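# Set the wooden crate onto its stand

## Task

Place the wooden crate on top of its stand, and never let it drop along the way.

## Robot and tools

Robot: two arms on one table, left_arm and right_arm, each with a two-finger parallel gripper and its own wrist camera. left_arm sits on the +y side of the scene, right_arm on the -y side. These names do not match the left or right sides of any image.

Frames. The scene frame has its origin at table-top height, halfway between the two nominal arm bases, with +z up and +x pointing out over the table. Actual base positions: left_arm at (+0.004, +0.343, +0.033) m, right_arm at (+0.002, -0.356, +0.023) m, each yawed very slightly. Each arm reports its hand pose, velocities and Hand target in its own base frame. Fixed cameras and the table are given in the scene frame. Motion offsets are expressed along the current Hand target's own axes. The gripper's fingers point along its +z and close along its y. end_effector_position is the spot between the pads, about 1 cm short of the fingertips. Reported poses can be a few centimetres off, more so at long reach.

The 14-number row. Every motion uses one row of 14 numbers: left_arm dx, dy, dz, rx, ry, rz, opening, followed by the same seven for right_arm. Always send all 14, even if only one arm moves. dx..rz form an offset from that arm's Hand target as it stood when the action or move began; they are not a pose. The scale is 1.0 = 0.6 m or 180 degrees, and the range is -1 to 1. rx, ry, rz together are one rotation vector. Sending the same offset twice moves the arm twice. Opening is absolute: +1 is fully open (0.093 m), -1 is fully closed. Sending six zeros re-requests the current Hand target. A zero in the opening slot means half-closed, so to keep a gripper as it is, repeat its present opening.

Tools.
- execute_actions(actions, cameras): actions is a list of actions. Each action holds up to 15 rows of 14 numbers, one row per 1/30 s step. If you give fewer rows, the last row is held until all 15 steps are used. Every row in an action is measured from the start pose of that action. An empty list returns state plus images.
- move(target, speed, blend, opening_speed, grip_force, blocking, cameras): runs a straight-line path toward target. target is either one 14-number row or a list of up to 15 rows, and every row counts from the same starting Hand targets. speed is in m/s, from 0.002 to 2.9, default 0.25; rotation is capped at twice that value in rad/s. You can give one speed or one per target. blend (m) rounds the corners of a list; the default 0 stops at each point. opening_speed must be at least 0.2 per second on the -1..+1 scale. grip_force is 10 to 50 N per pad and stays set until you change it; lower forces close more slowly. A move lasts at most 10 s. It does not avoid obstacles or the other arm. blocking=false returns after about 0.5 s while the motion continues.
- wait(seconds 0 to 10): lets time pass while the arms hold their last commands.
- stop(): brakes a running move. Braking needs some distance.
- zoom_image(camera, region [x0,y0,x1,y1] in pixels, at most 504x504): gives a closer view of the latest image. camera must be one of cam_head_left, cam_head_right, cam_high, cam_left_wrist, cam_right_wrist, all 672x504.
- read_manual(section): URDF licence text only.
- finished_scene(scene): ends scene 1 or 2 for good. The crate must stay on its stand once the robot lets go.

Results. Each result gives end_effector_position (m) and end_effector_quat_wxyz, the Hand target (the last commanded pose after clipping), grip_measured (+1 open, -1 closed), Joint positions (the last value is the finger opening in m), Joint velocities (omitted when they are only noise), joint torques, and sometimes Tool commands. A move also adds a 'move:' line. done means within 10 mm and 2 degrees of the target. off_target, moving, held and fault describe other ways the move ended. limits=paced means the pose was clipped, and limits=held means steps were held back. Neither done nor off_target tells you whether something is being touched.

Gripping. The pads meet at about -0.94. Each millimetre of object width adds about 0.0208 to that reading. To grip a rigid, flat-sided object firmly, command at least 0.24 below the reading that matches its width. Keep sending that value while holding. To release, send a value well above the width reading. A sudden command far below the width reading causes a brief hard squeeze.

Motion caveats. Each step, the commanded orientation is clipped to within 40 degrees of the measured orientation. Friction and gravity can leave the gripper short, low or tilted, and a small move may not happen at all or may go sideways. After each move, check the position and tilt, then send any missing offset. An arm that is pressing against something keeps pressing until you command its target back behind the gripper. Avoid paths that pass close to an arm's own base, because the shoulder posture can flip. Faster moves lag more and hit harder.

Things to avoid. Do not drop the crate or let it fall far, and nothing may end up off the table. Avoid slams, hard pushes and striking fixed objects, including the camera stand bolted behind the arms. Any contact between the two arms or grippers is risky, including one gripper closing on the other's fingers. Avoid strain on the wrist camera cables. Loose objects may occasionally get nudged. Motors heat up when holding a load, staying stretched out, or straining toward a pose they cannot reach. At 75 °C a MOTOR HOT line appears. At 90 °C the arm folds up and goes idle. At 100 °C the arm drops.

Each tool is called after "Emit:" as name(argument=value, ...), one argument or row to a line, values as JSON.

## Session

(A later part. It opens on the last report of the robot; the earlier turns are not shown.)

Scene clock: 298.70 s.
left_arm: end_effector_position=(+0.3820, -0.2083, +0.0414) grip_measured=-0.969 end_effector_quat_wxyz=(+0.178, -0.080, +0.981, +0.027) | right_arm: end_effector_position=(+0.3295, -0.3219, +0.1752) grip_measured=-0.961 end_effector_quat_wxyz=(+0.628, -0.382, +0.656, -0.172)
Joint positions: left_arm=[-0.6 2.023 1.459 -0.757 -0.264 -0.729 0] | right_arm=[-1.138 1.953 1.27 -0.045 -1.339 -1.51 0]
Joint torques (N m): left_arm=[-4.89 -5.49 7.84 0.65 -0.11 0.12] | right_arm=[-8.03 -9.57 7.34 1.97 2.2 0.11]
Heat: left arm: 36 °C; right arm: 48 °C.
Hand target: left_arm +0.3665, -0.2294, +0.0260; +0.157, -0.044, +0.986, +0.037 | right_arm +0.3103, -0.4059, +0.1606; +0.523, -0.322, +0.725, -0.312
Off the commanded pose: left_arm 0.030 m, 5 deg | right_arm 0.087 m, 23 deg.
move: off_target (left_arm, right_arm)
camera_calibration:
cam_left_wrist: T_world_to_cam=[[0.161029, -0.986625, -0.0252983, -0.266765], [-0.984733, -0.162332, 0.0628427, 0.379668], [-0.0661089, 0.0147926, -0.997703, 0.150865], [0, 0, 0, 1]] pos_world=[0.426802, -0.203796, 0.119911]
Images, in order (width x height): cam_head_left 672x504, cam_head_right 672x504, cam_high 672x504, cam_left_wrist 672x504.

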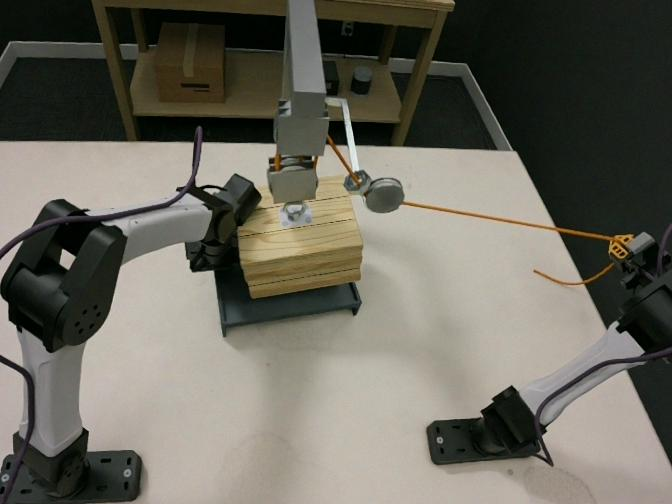

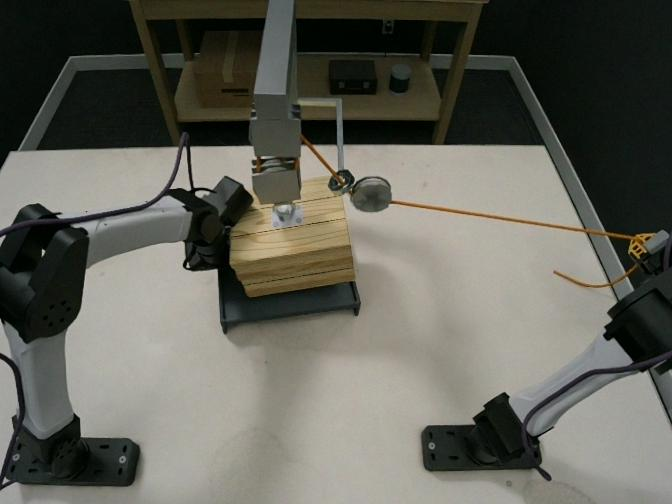

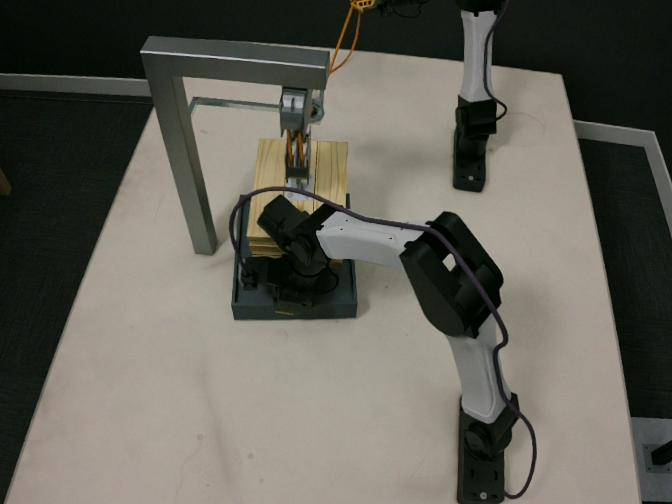

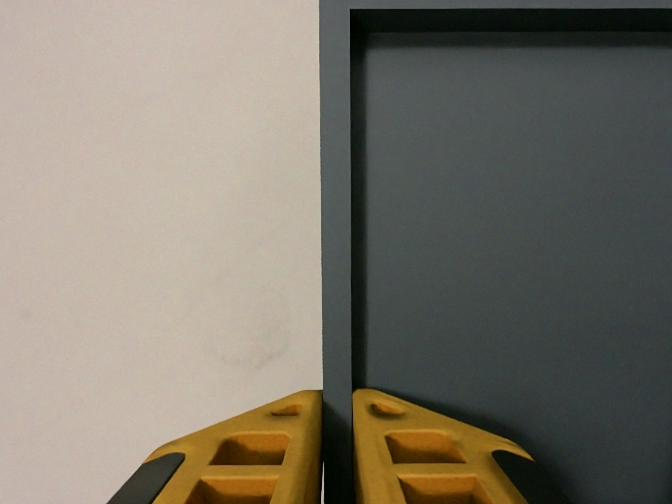

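Emit:
move(
  target=[
    [-0.004,0.065,0.004,0,0,0,-1,0,0,0,0,0,0,-1],
    [-0.004,0.065,0.004,0,0,0,-0.4,0,0,0,0,0,0,-1],
    [-0.03,0.075,-0.13,0,0,0,-0.4,0,0,0,0,0,0,-1],
  ],
  speed=[0.04,0.04,0.1],
  cameras=["cam_left_wrist","cam_high","cam_head_left","cam_head_right"],
)

Scene clock: 305.00 s.
left_arm: end_effector_position=(+0.3496, -0.1814, +0.0863) grip_measured=-0.401 end_effector_quat_wxyz=(+0.130, -0.044, +0.989, +0.056) | right_arm: end_effector_position=(+0.3283, -0.3188, +0.1760) grip_measured=-0.961 end_effector_quat_wxyz=(+0.630, -0.382, +0.656, -0.167)
Joint positions: left_arm=[-0.582 1.91 1.505 -1.018 -0.243 -0.653 0.026] | right_arm=[-1.138 1.948 1.27 -0.072 -1.347 -1.524 0]
Joint torques (N m): left_arm=[-0.47 -11.32 9.25 0.68 -0.16 0.04] | right_arm=[-8.28 -9.21 7.77 2.02 2.23 0.11]
Heat: left arm: 37 °C; right arm: 48 °C.
Hand target: left_arm +0.3552, -0.1899, +0.1082; +0.157, -0.043, +0.986, +0.037 | right_arm +0.3103, -0.4059, +0.1605; +0.523, -0.322, +0.725, -0.312
Off the commanded pose: left_arm 0.024 m, 4 deg | right_arm 0.090 m, 23 deg.
move: off_target (left_arm, right_arm); target 2's new opening was sent with left_arm's hand 0.024 m and 6 deg from that target
camera_calibration:
cam_left_wrist: T_world_to_cam=[[0.09787, -0.990184, -0.0997823, -0.205963], [-0.981337, -0.112697, 0.155814, 0.349035], [-0.165529, 0.0826705, -0.982734, 0.238886], [0, 0, 0, 1]] pos_world=[0.402221, -0.184355, 0.159826]
Images, in order (width x height): cam_head_left 672x504, cam_head_right 672x504, cam_high 672x504, cam_left_wrist 672x504.

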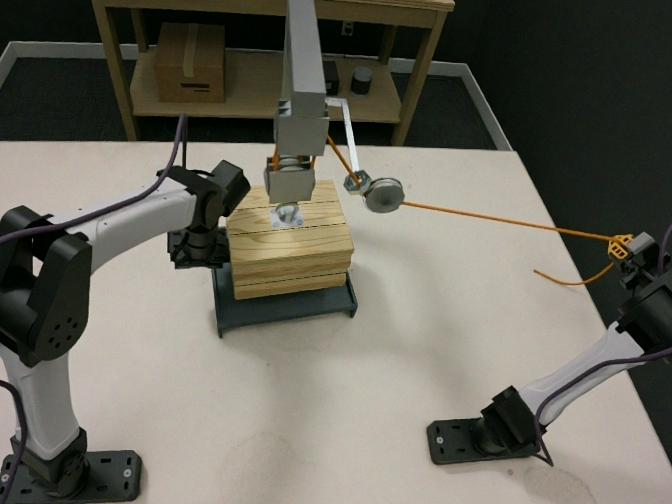

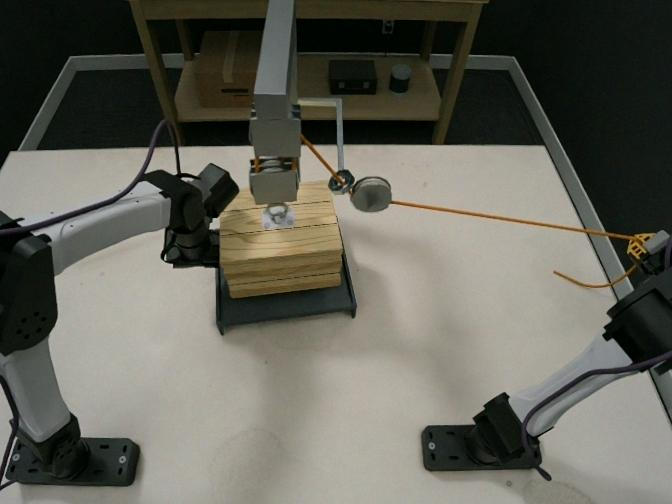

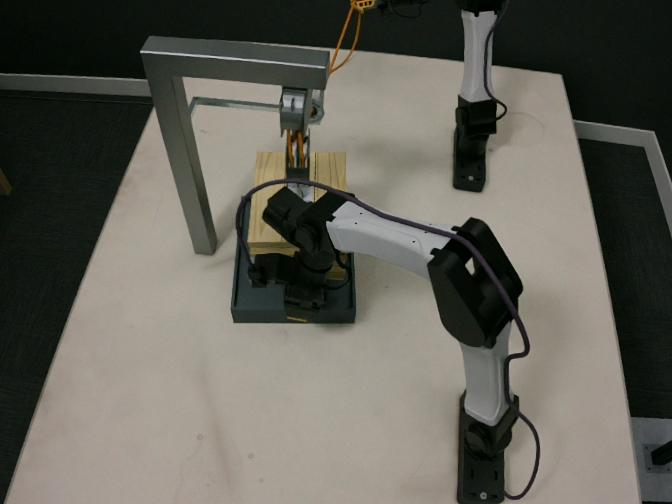

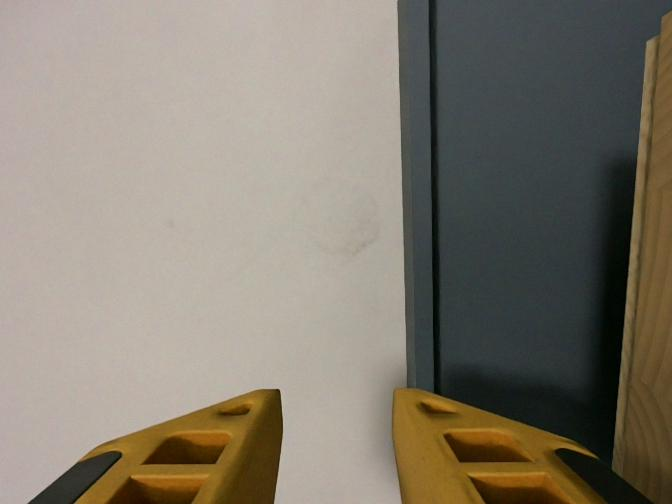

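Emit:
move(
  target=[0,0.1,-0.05,0,0,0,-1,0,0,0,0,0,0,-1],
  speed=0.1,
  cameras=["cam_high","cam_head_left","cam_left_wrist"],
)

Emit:
zoom_image(
  camera="cam_head_left",
  region=[170, 170, 400, 350],
)

Scene clock: 308.57 s.
left_arm: end_effector_position=(+0.3440, -0.1338, +0.1318) grip_measured=-0.986 end_effector_quat_wxyz=(+0.152, -0.048, +0.986, +0.046) | right_arm: end_effector_position=(+0.3283, -0.3188, +0.1760) grip_measured=-0.961 end_effector_quat_wxyz=(+0.630, -0.382, +0.656, -0.167)
Joint positions: left_arm=[-0.476 1.733 1.452 -1.068 -0.231 -0.547 0] | right_arm=[-1.138 1.948 1.27 -0.072 -1.347 -1.524 0]
Joint torques (N m): left_arm=[0.75 -9.81 6.53 0.8 -0.04 0.18] | right_arm=[-8.27 -9.22 7.76 2.03 2.23 0.11]
Heat: left arm: 37 °C; right arm: 48 °C.
Hand target: left_arm +0.3403, -0.1329, +0.1402; +0.157, -0.044, +0.986, +0.037 | right_arm +0.3103, -0.4059, +0.1605; +0.523, -0.322, +0.725, -0.312
Off the commanded pose: left_arm 0.009 m, 1 deg | right_arm 0.090 m, 23 deg.
move: off_target (right_arm)
camera_calibration:
cam_left_wrist: T_world_to_cam=[[0.103744, -0.991619, -0.0769959, -0.158997], [-0.987346, -0.112013, 0.112257, 0.349763], [-0.119941, 0.0643756, -0.990692, 0.26169], [0, 0, 0, 1]] pos_world=[0.39322, -0.135333, 0.207748]
Images, in order (width x height): cam_head_left 672x504, cam_high 672x504, cam_left_wrist 672x504.

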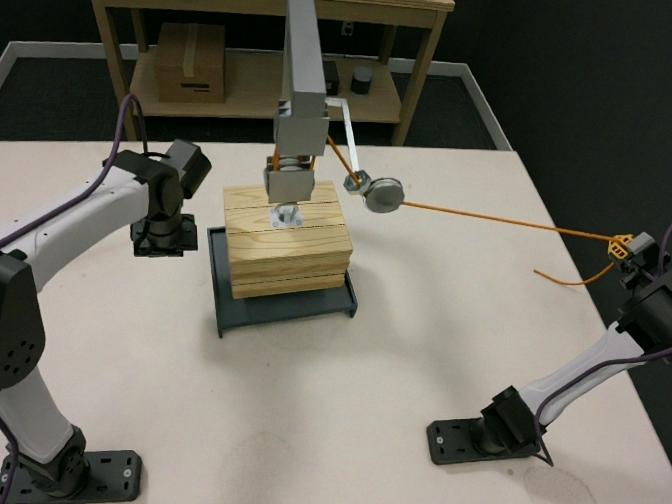

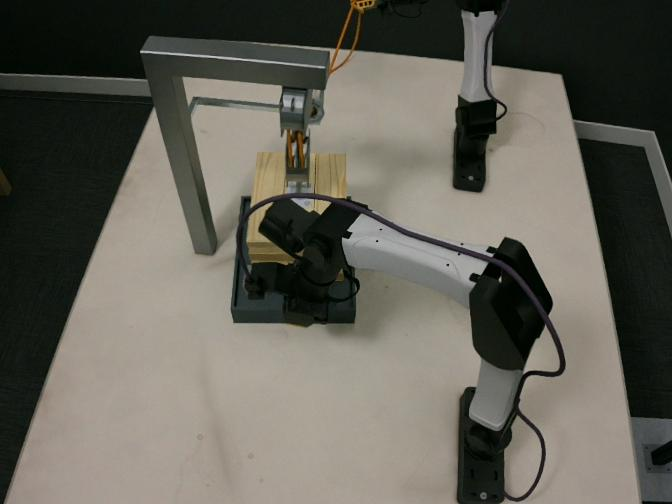

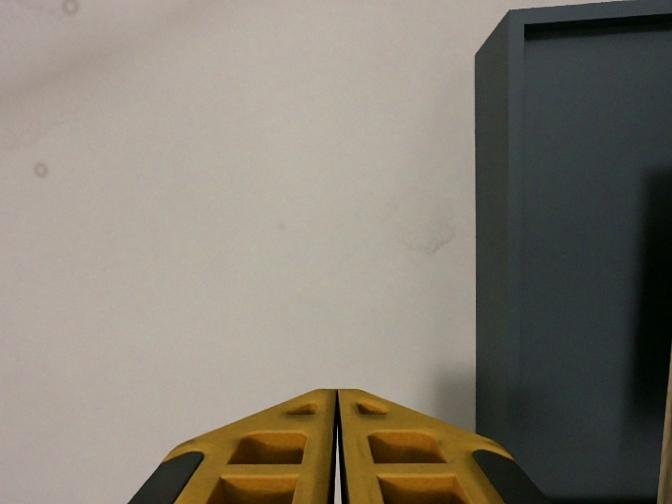

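Scaled by 2.191 from the camera's 672x504 image, which has a finer 960x720 frame.

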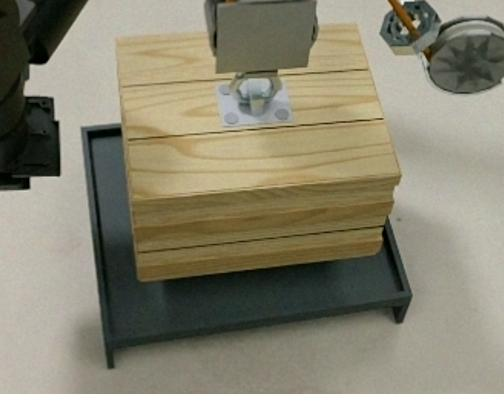

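Emit:
move(
  target=[0,0.28,0,0,0,0,-1,0,0,0,0,0,0,-1],
  speed=0.2,
  cameras=["cam_high","cam_head_left","cam_head_right"],
)

Emit:
zoom_image(
  camera="cam_high",
  region=[200, 130, 400, 340],
)

Emit:
zoom_image(
  camera="cam_head_right",
  region=[170, 170, 400, 350],
)

Scene clock: 315.73 s.
left_arm: end_effector_position=(+0.3230, +0.0354, +0.1426) grip_measured=-0.986 end_effector_quat_wxyz=(+0.140, -0.049, +0.988, +0.042) | right_arm: end_effector_position=(+0.3283, -0.3188, +0.1760) grip_measured=-0.961 end_effector_quat_wxyz=(+0.630, -0.382, +0.656, -0.167)
Joint positions: left_arm=[0.068 1.513 1.264 -1.039 -0.079 -0.02 0] | right_arm=[-1.138 1.948 1.27 -0.072 -1.347 -1.524 0]
Joint torques (N m): left_arm=[0.87 -7.86 6.68 1.1 0.18 0.14] | right_arm=[-8.28 -9.22 7.77 2.02 2.24 0.11]
Heat: left arm: 38 °C; right arm: 48 °C.
Hand target: left_arm +0.3238, +0.0339, +0.1501; +0.157, -0.043, +0.986, +0.037 | right_arm +0.3103, -0.4059, +0.1605; +0.523, -0.322, +0.725, -0.312
Off the commanded pose: left_arm 0.008 m, 2 deg | right_arm 0.090 m, 23 deg.
move: off_target (right_arm)
Images, in order (width x height): cam_head_left 672x504, cam_head_right 672x504, cam_high 672x504.

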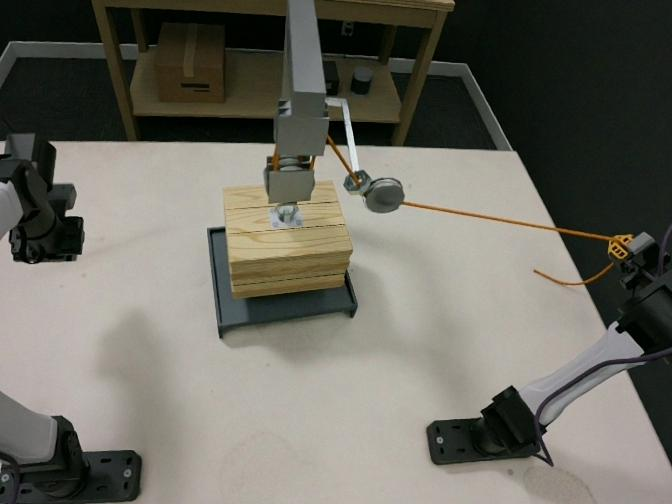

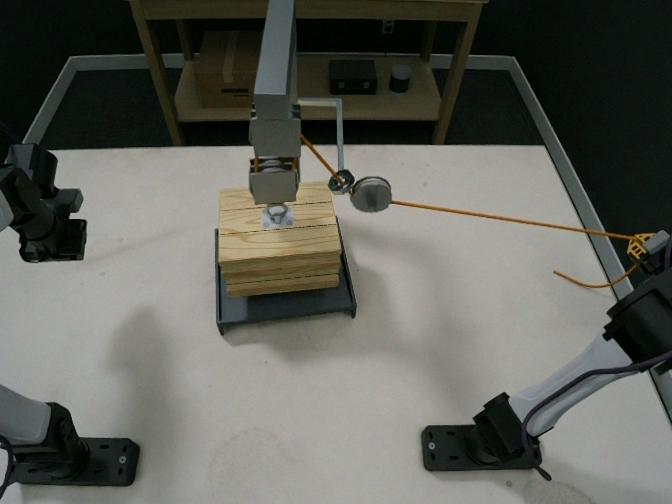

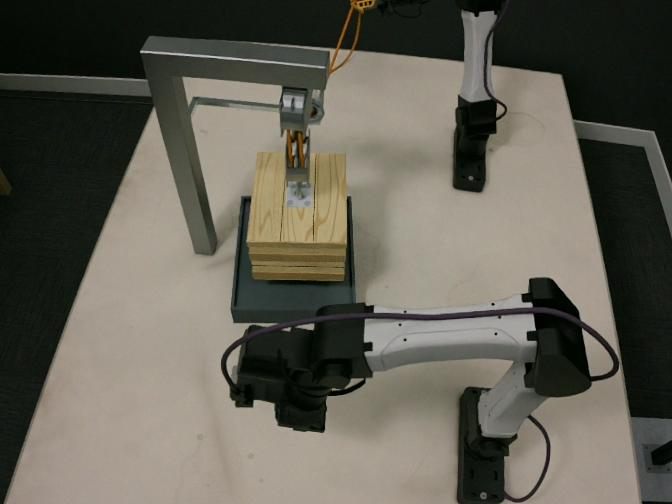

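Scaled by 2.400 from the camera's 672x504 image, which has a finer 960x720 frame.

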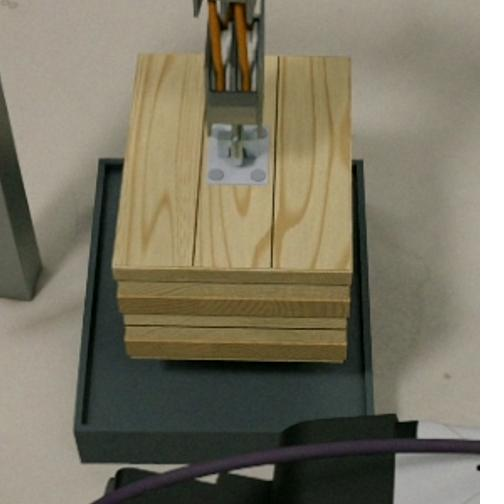

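Scaled by 2.191 from the camera's 672x504 image, which has a finer 960x720 frame.

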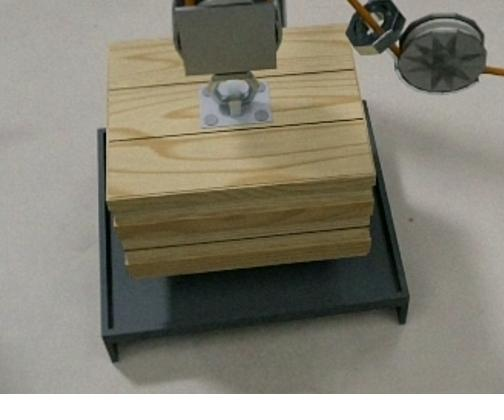

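Emit:
move(
  target=[0,0,0,0,0,0,-1,-0.293,0.161,-0.038,0,0,0,-1],
  speed=0.05,
  cameras=["cam_high","cam_head_left"],
)

Emit:
zoom_image(
  camera="cam_head_left",
  region=[170, 150, 400, 350],
)

Scene clock: 325.73 s.
left_arm: end_effector_position=(+0.3230, +0.0353, +0.1426) grip_measured=-0.986 end_effector_quat_wxyz=(+0.140, -0.049, +0.988, +0.042) | right_arm: end_effector_position=(+0.3096, -0.1363, +0.2033) grip_measured=-0.961 end_effector_quat_wxyz=(+0.602, -0.412, +0.654, -0.200)
Joint positions: left_arm=[0.068 1.513 1.264 -1.039 -0.078 -0.019 0] | right_arm=[-0.867 1.221 0.593 0.207 -1.071 -1.256 0]
Joint torques (N m): left_arm=[0.79 -7.69 6.54 1.1 0.19 0.13] | right_arm=[-4.3 -2.56 6.32 2.02 2.56 0.37]
Heat: left arm: 39 °C; right arm: 48 °C.
Hand target: left_arm +0.3238, +0.0340, +0.1501; +0.157, -0.044, +0.986, +0.037 | right_arm +0.3183, -0.2060, +0.1881; +0.523, -0.322, +0.725, -0.312
Off the commanded pose: left_arm 0.008 m, 2 deg | right_arm 0.072 m, 21 deg.
move: off_target (right_arm)
Images, in order (width x height): cam_head_left 672x504, cam_high 672x504.

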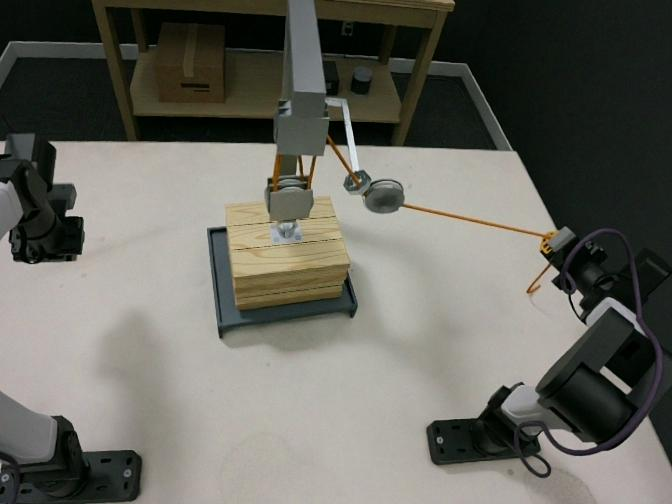

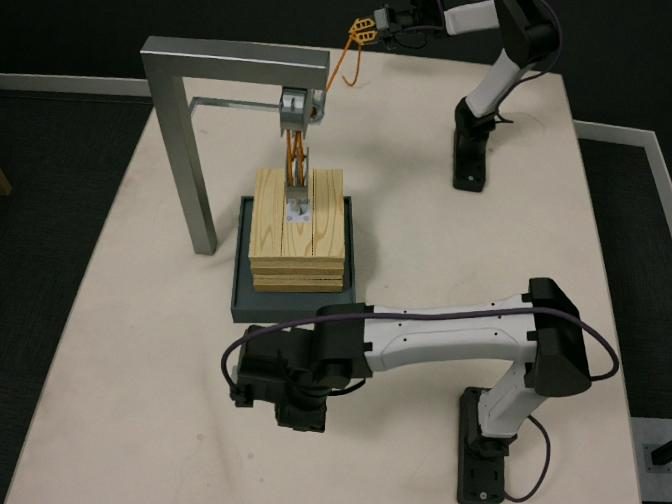

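Scaled by 2.191 from the camera's 672x504 image, which has a finer 960x720 frame.

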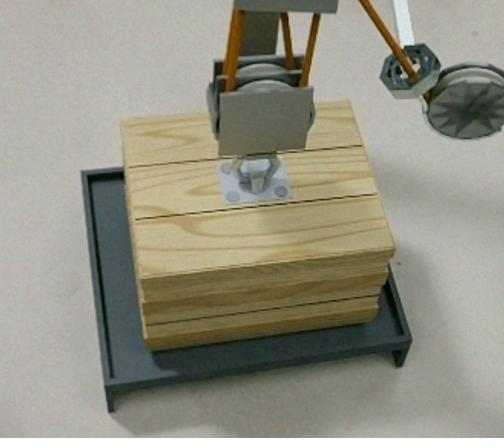

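Emit:
move(
  target=[0,0,0,0,0,0,-1,-0.135,0.09,-0.035,0,0,0,-1],
  speed=0.04,
  cameras=["cam_high","cam_head_left"],
)

Emit:
zoom_image(
  camera="cam_head_left",
  region=[170, 150, 400, 350],
)

Scene clock: 330.47 s.
left_arm: end_effector_position=(+0.3230, +0.0353, +0.1426) grip_measured=-0.986 end_effector_quat_wxyz=(+0.140, -0.049, +0.988, +0.042) | right_arm: end_effector_position=(+0.3133, -0.0965, +0.1991) grip_measured=-0.961 end_effector_quat_wxyz=(+0.535, -0.347, +0.712, -0.295)
Joint positions: left_arm=[0.068 1.513 1.264 -1.039 -0.078 -0.019 0] | right_arm=[-0.53 0.912 0.434 0.19 -0.462 -1.089 0]
Joint torques (N m): left_arm=[0.79 -7.77 6.67 1.09 0.13 0.14] | right_arm=[0.08 -2.19 5.87 1.99 0.53 0.25]
Heat: left arm: 39 °C; right arm: 46 °C.
Hand target: left_arm +0.3238, +0.0340, +0.1501; +0.157, -0.044, +0.986, +0.037 | right_arm +0.3105, -0.1070, +0.1959; +0.523, -0.322, +0.725, -0.312
Off the commanded pose: left_arm 0.008 m, 2 deg | right_arm 0.011 m, 4 deg.
move: off_target (right_arm)
Images, in order (width x height): cam_head_left 672x504, cam_high 672x504.

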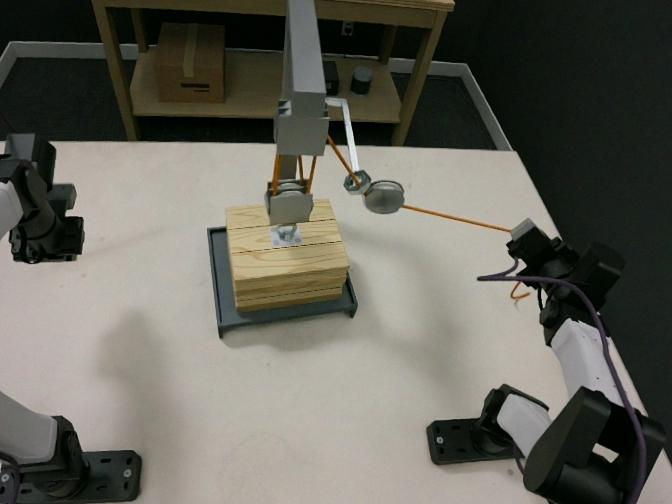

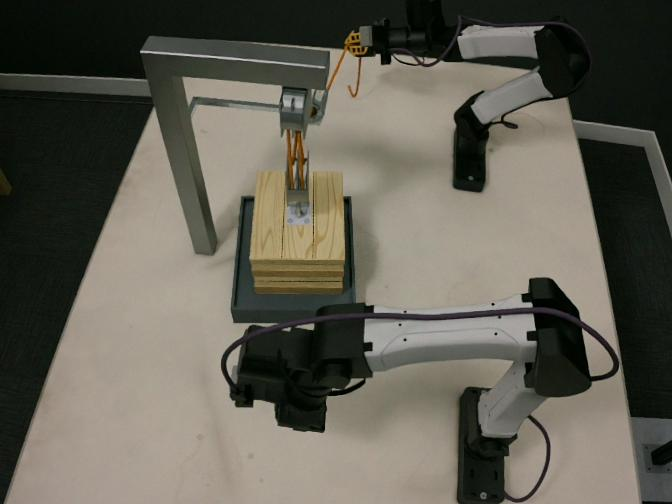

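Scaled by 2.191 from the camera's 672x504 image, which has a finer 960x720 frame.

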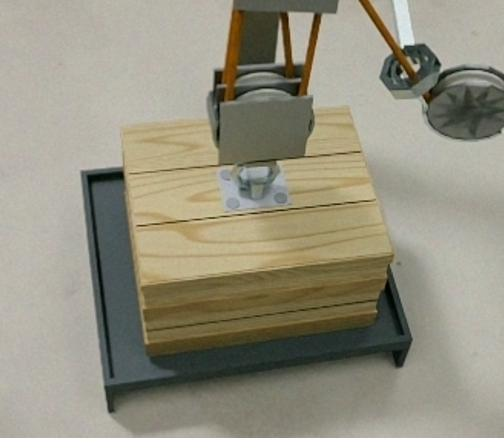

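Emit:
move(
  target=[0,0,0,0,0,0,-1,-0.175,0.09,-0.045,0,0,0,-1],
  speed=0.06,
  cameras=["cam_high","cam_head_left"],
)

Emit:
zoom_image(
  camera="cam_head_left",
  region=[170, 150, 400, 350],
)

Scene clock: 335.00 s.
left_arm: end_effector_position=(+0.3230, +0.0353, +0.1426) grip_measured=-0.986 end_effector_quat_wxyz=(+0.140, -0.049, +0.988, +0.042) | right_arm: end_effector_position=(+0.3003, +0.0110, +0.2029) grip_measured=-0.961 end_effector_quat_wxyz=(+0.510, -0.335, +0.729, -0.311)
Joint positions: left_arm=[0.068 1.513 1.264 -1.039 -0.078 -0.019 0] | right_arm=[0.21 0.715 0.423 -0.013 0.313 -0.883 0]
Joint torques (N m): left_arm=[0.79 -7.83 6.53 1.08 0.16 0.11] | right_arm=[0.94 -0.39 10 1.96 0.16 0.25]
Heat: left arm: 39 °C; right arm: 45 °C.
Hand target: left_arm +0.3238, +0.0340, +0.1501; +0.157, -0.044, +0.986, +0.037 | right_arm +0.3030, +0.0117, +0.2187; +0.523, -0.322, +0.725, -0.312
Off the commanded pose: left_arm 0.008 m, 2 deg | right_arm 0.016 m, 2 deg.
move: off_target (right_arm)
Images, in order (width x height): cam_head_left 672x504, cam_high 672x504.

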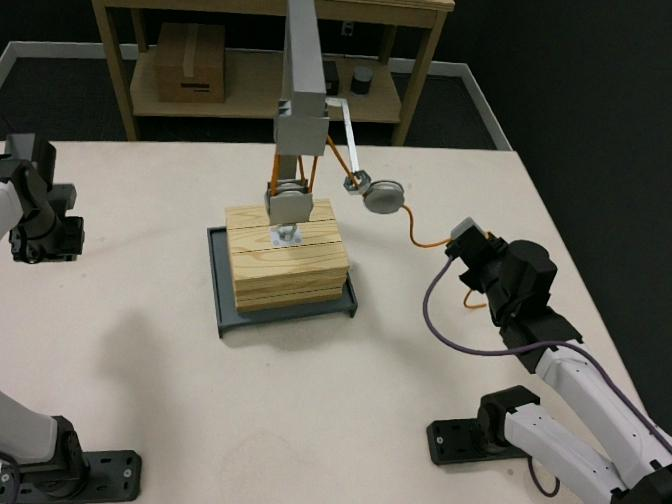

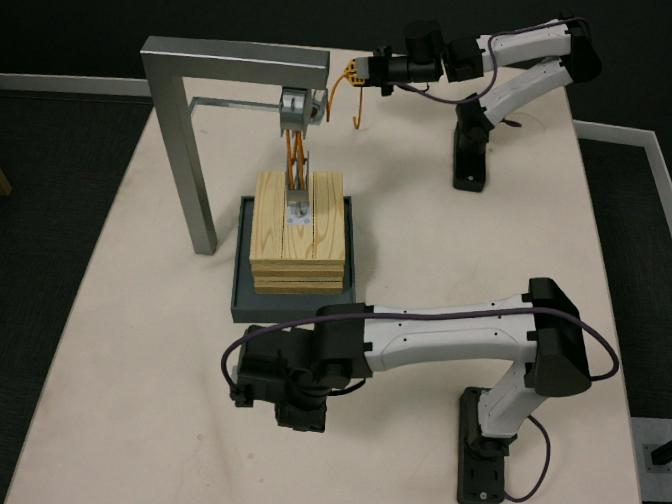

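Scaled by 2.191 from the camera's 672x504 image, which has a finer 960x720 frame.

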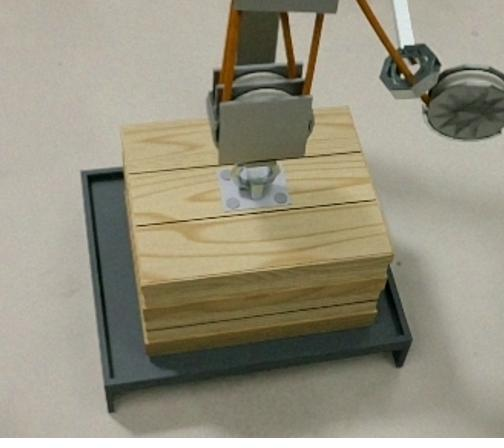

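Emit:
move(
  target=[0,0,0,0,0,0,-1,0,0,0,0,0,0,0.3],
  speed=0.06,
  opening_speed=1,
  cameras=["cam_high","cam_head_left"],
)

Emit:
zoom_image(
  camera="cam_head_left",
  region=[170, 150, 400, 350],
)

Emit:
zoom_image(
  camera="cam_high",
  region=[200, 130, 400, 340],
)

Scene clock: 340.80 s.
left_arm: end_effector_position=(+0.3230, +0.0353, +0.1426) grip_measured=-0.986 end_effector_quat_wxyz=(+0.140, -0.049, +0.988, +0.042) | right_arm: end_effector_position=(+0.3002, +0.0108, +0.2028) grip_measured=+0.298 end_effector_quat_wxyz=(+0.509, -0.335, +0.729, -0.311)
Joint positions: left_arm=[0.068 1.513 1.264 -1.039 -0.078 -0.019 0] | right_arm=[0.21 0.715 0.423 -0.014 0.314 -0.882 0.059]
Joint torques (N m): left_arm=[0.83 -7.6 6.65 1.09 0.14 0.14] | right_arm=[0.91 -0.4 10.02 1.94 0.14 0.23]
Heat: left arm: 39 °C; right arm: 44 °C.
Hand target: left_arm +0.3238, +0.0340, +0.1501; +0.157, -0.044, +0.986, +0.037 | right_arm +0.3029, +0.0117, +0.2187; +0.523, -0.322, +0.725, -0.312
Off the commanded pose: left_arm 0.008 m, 2 deg | right_arm 0.016 m, 2 deg.
move: off_target (right_arm)
Images, in order (width x height): cam_head_left 672x504, cam_high 672x504.

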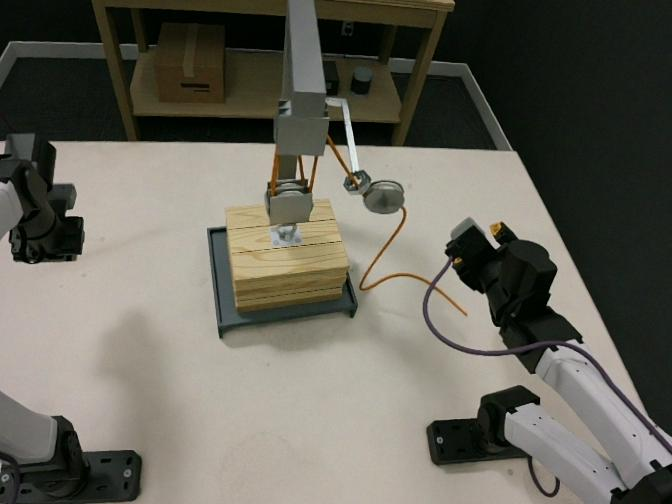

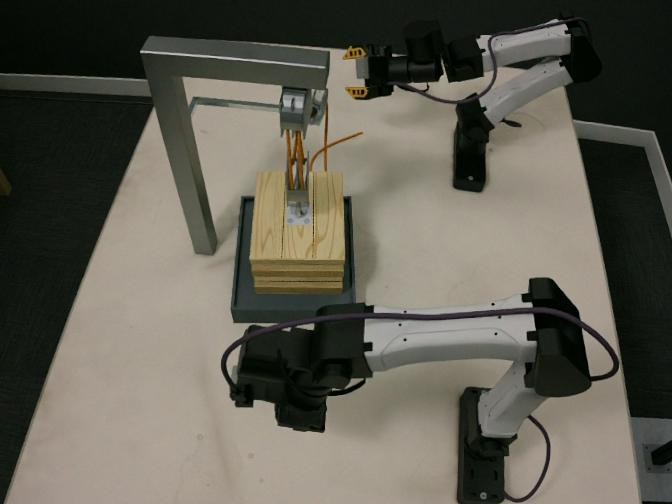

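Scaled by 2.191 from the camera's 672x504 image, which has a finer 960x720 frame.

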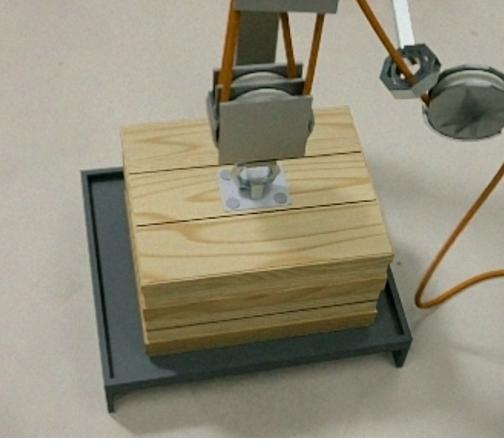

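Scaled by 2.400 from the camera's 672x504 image, which has a finer 960x720 frame.

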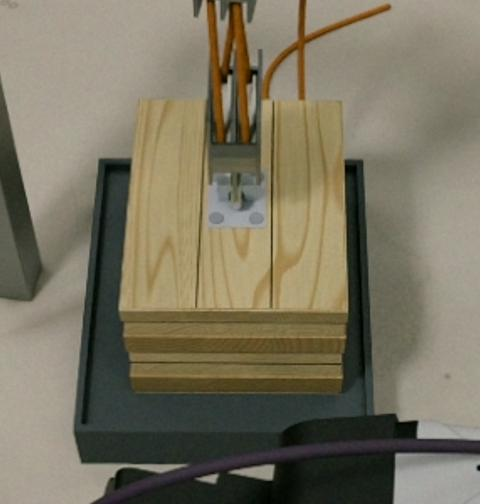

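Emit:
finished_scene(
  scene=1,
)

The scene is finished: the task was done.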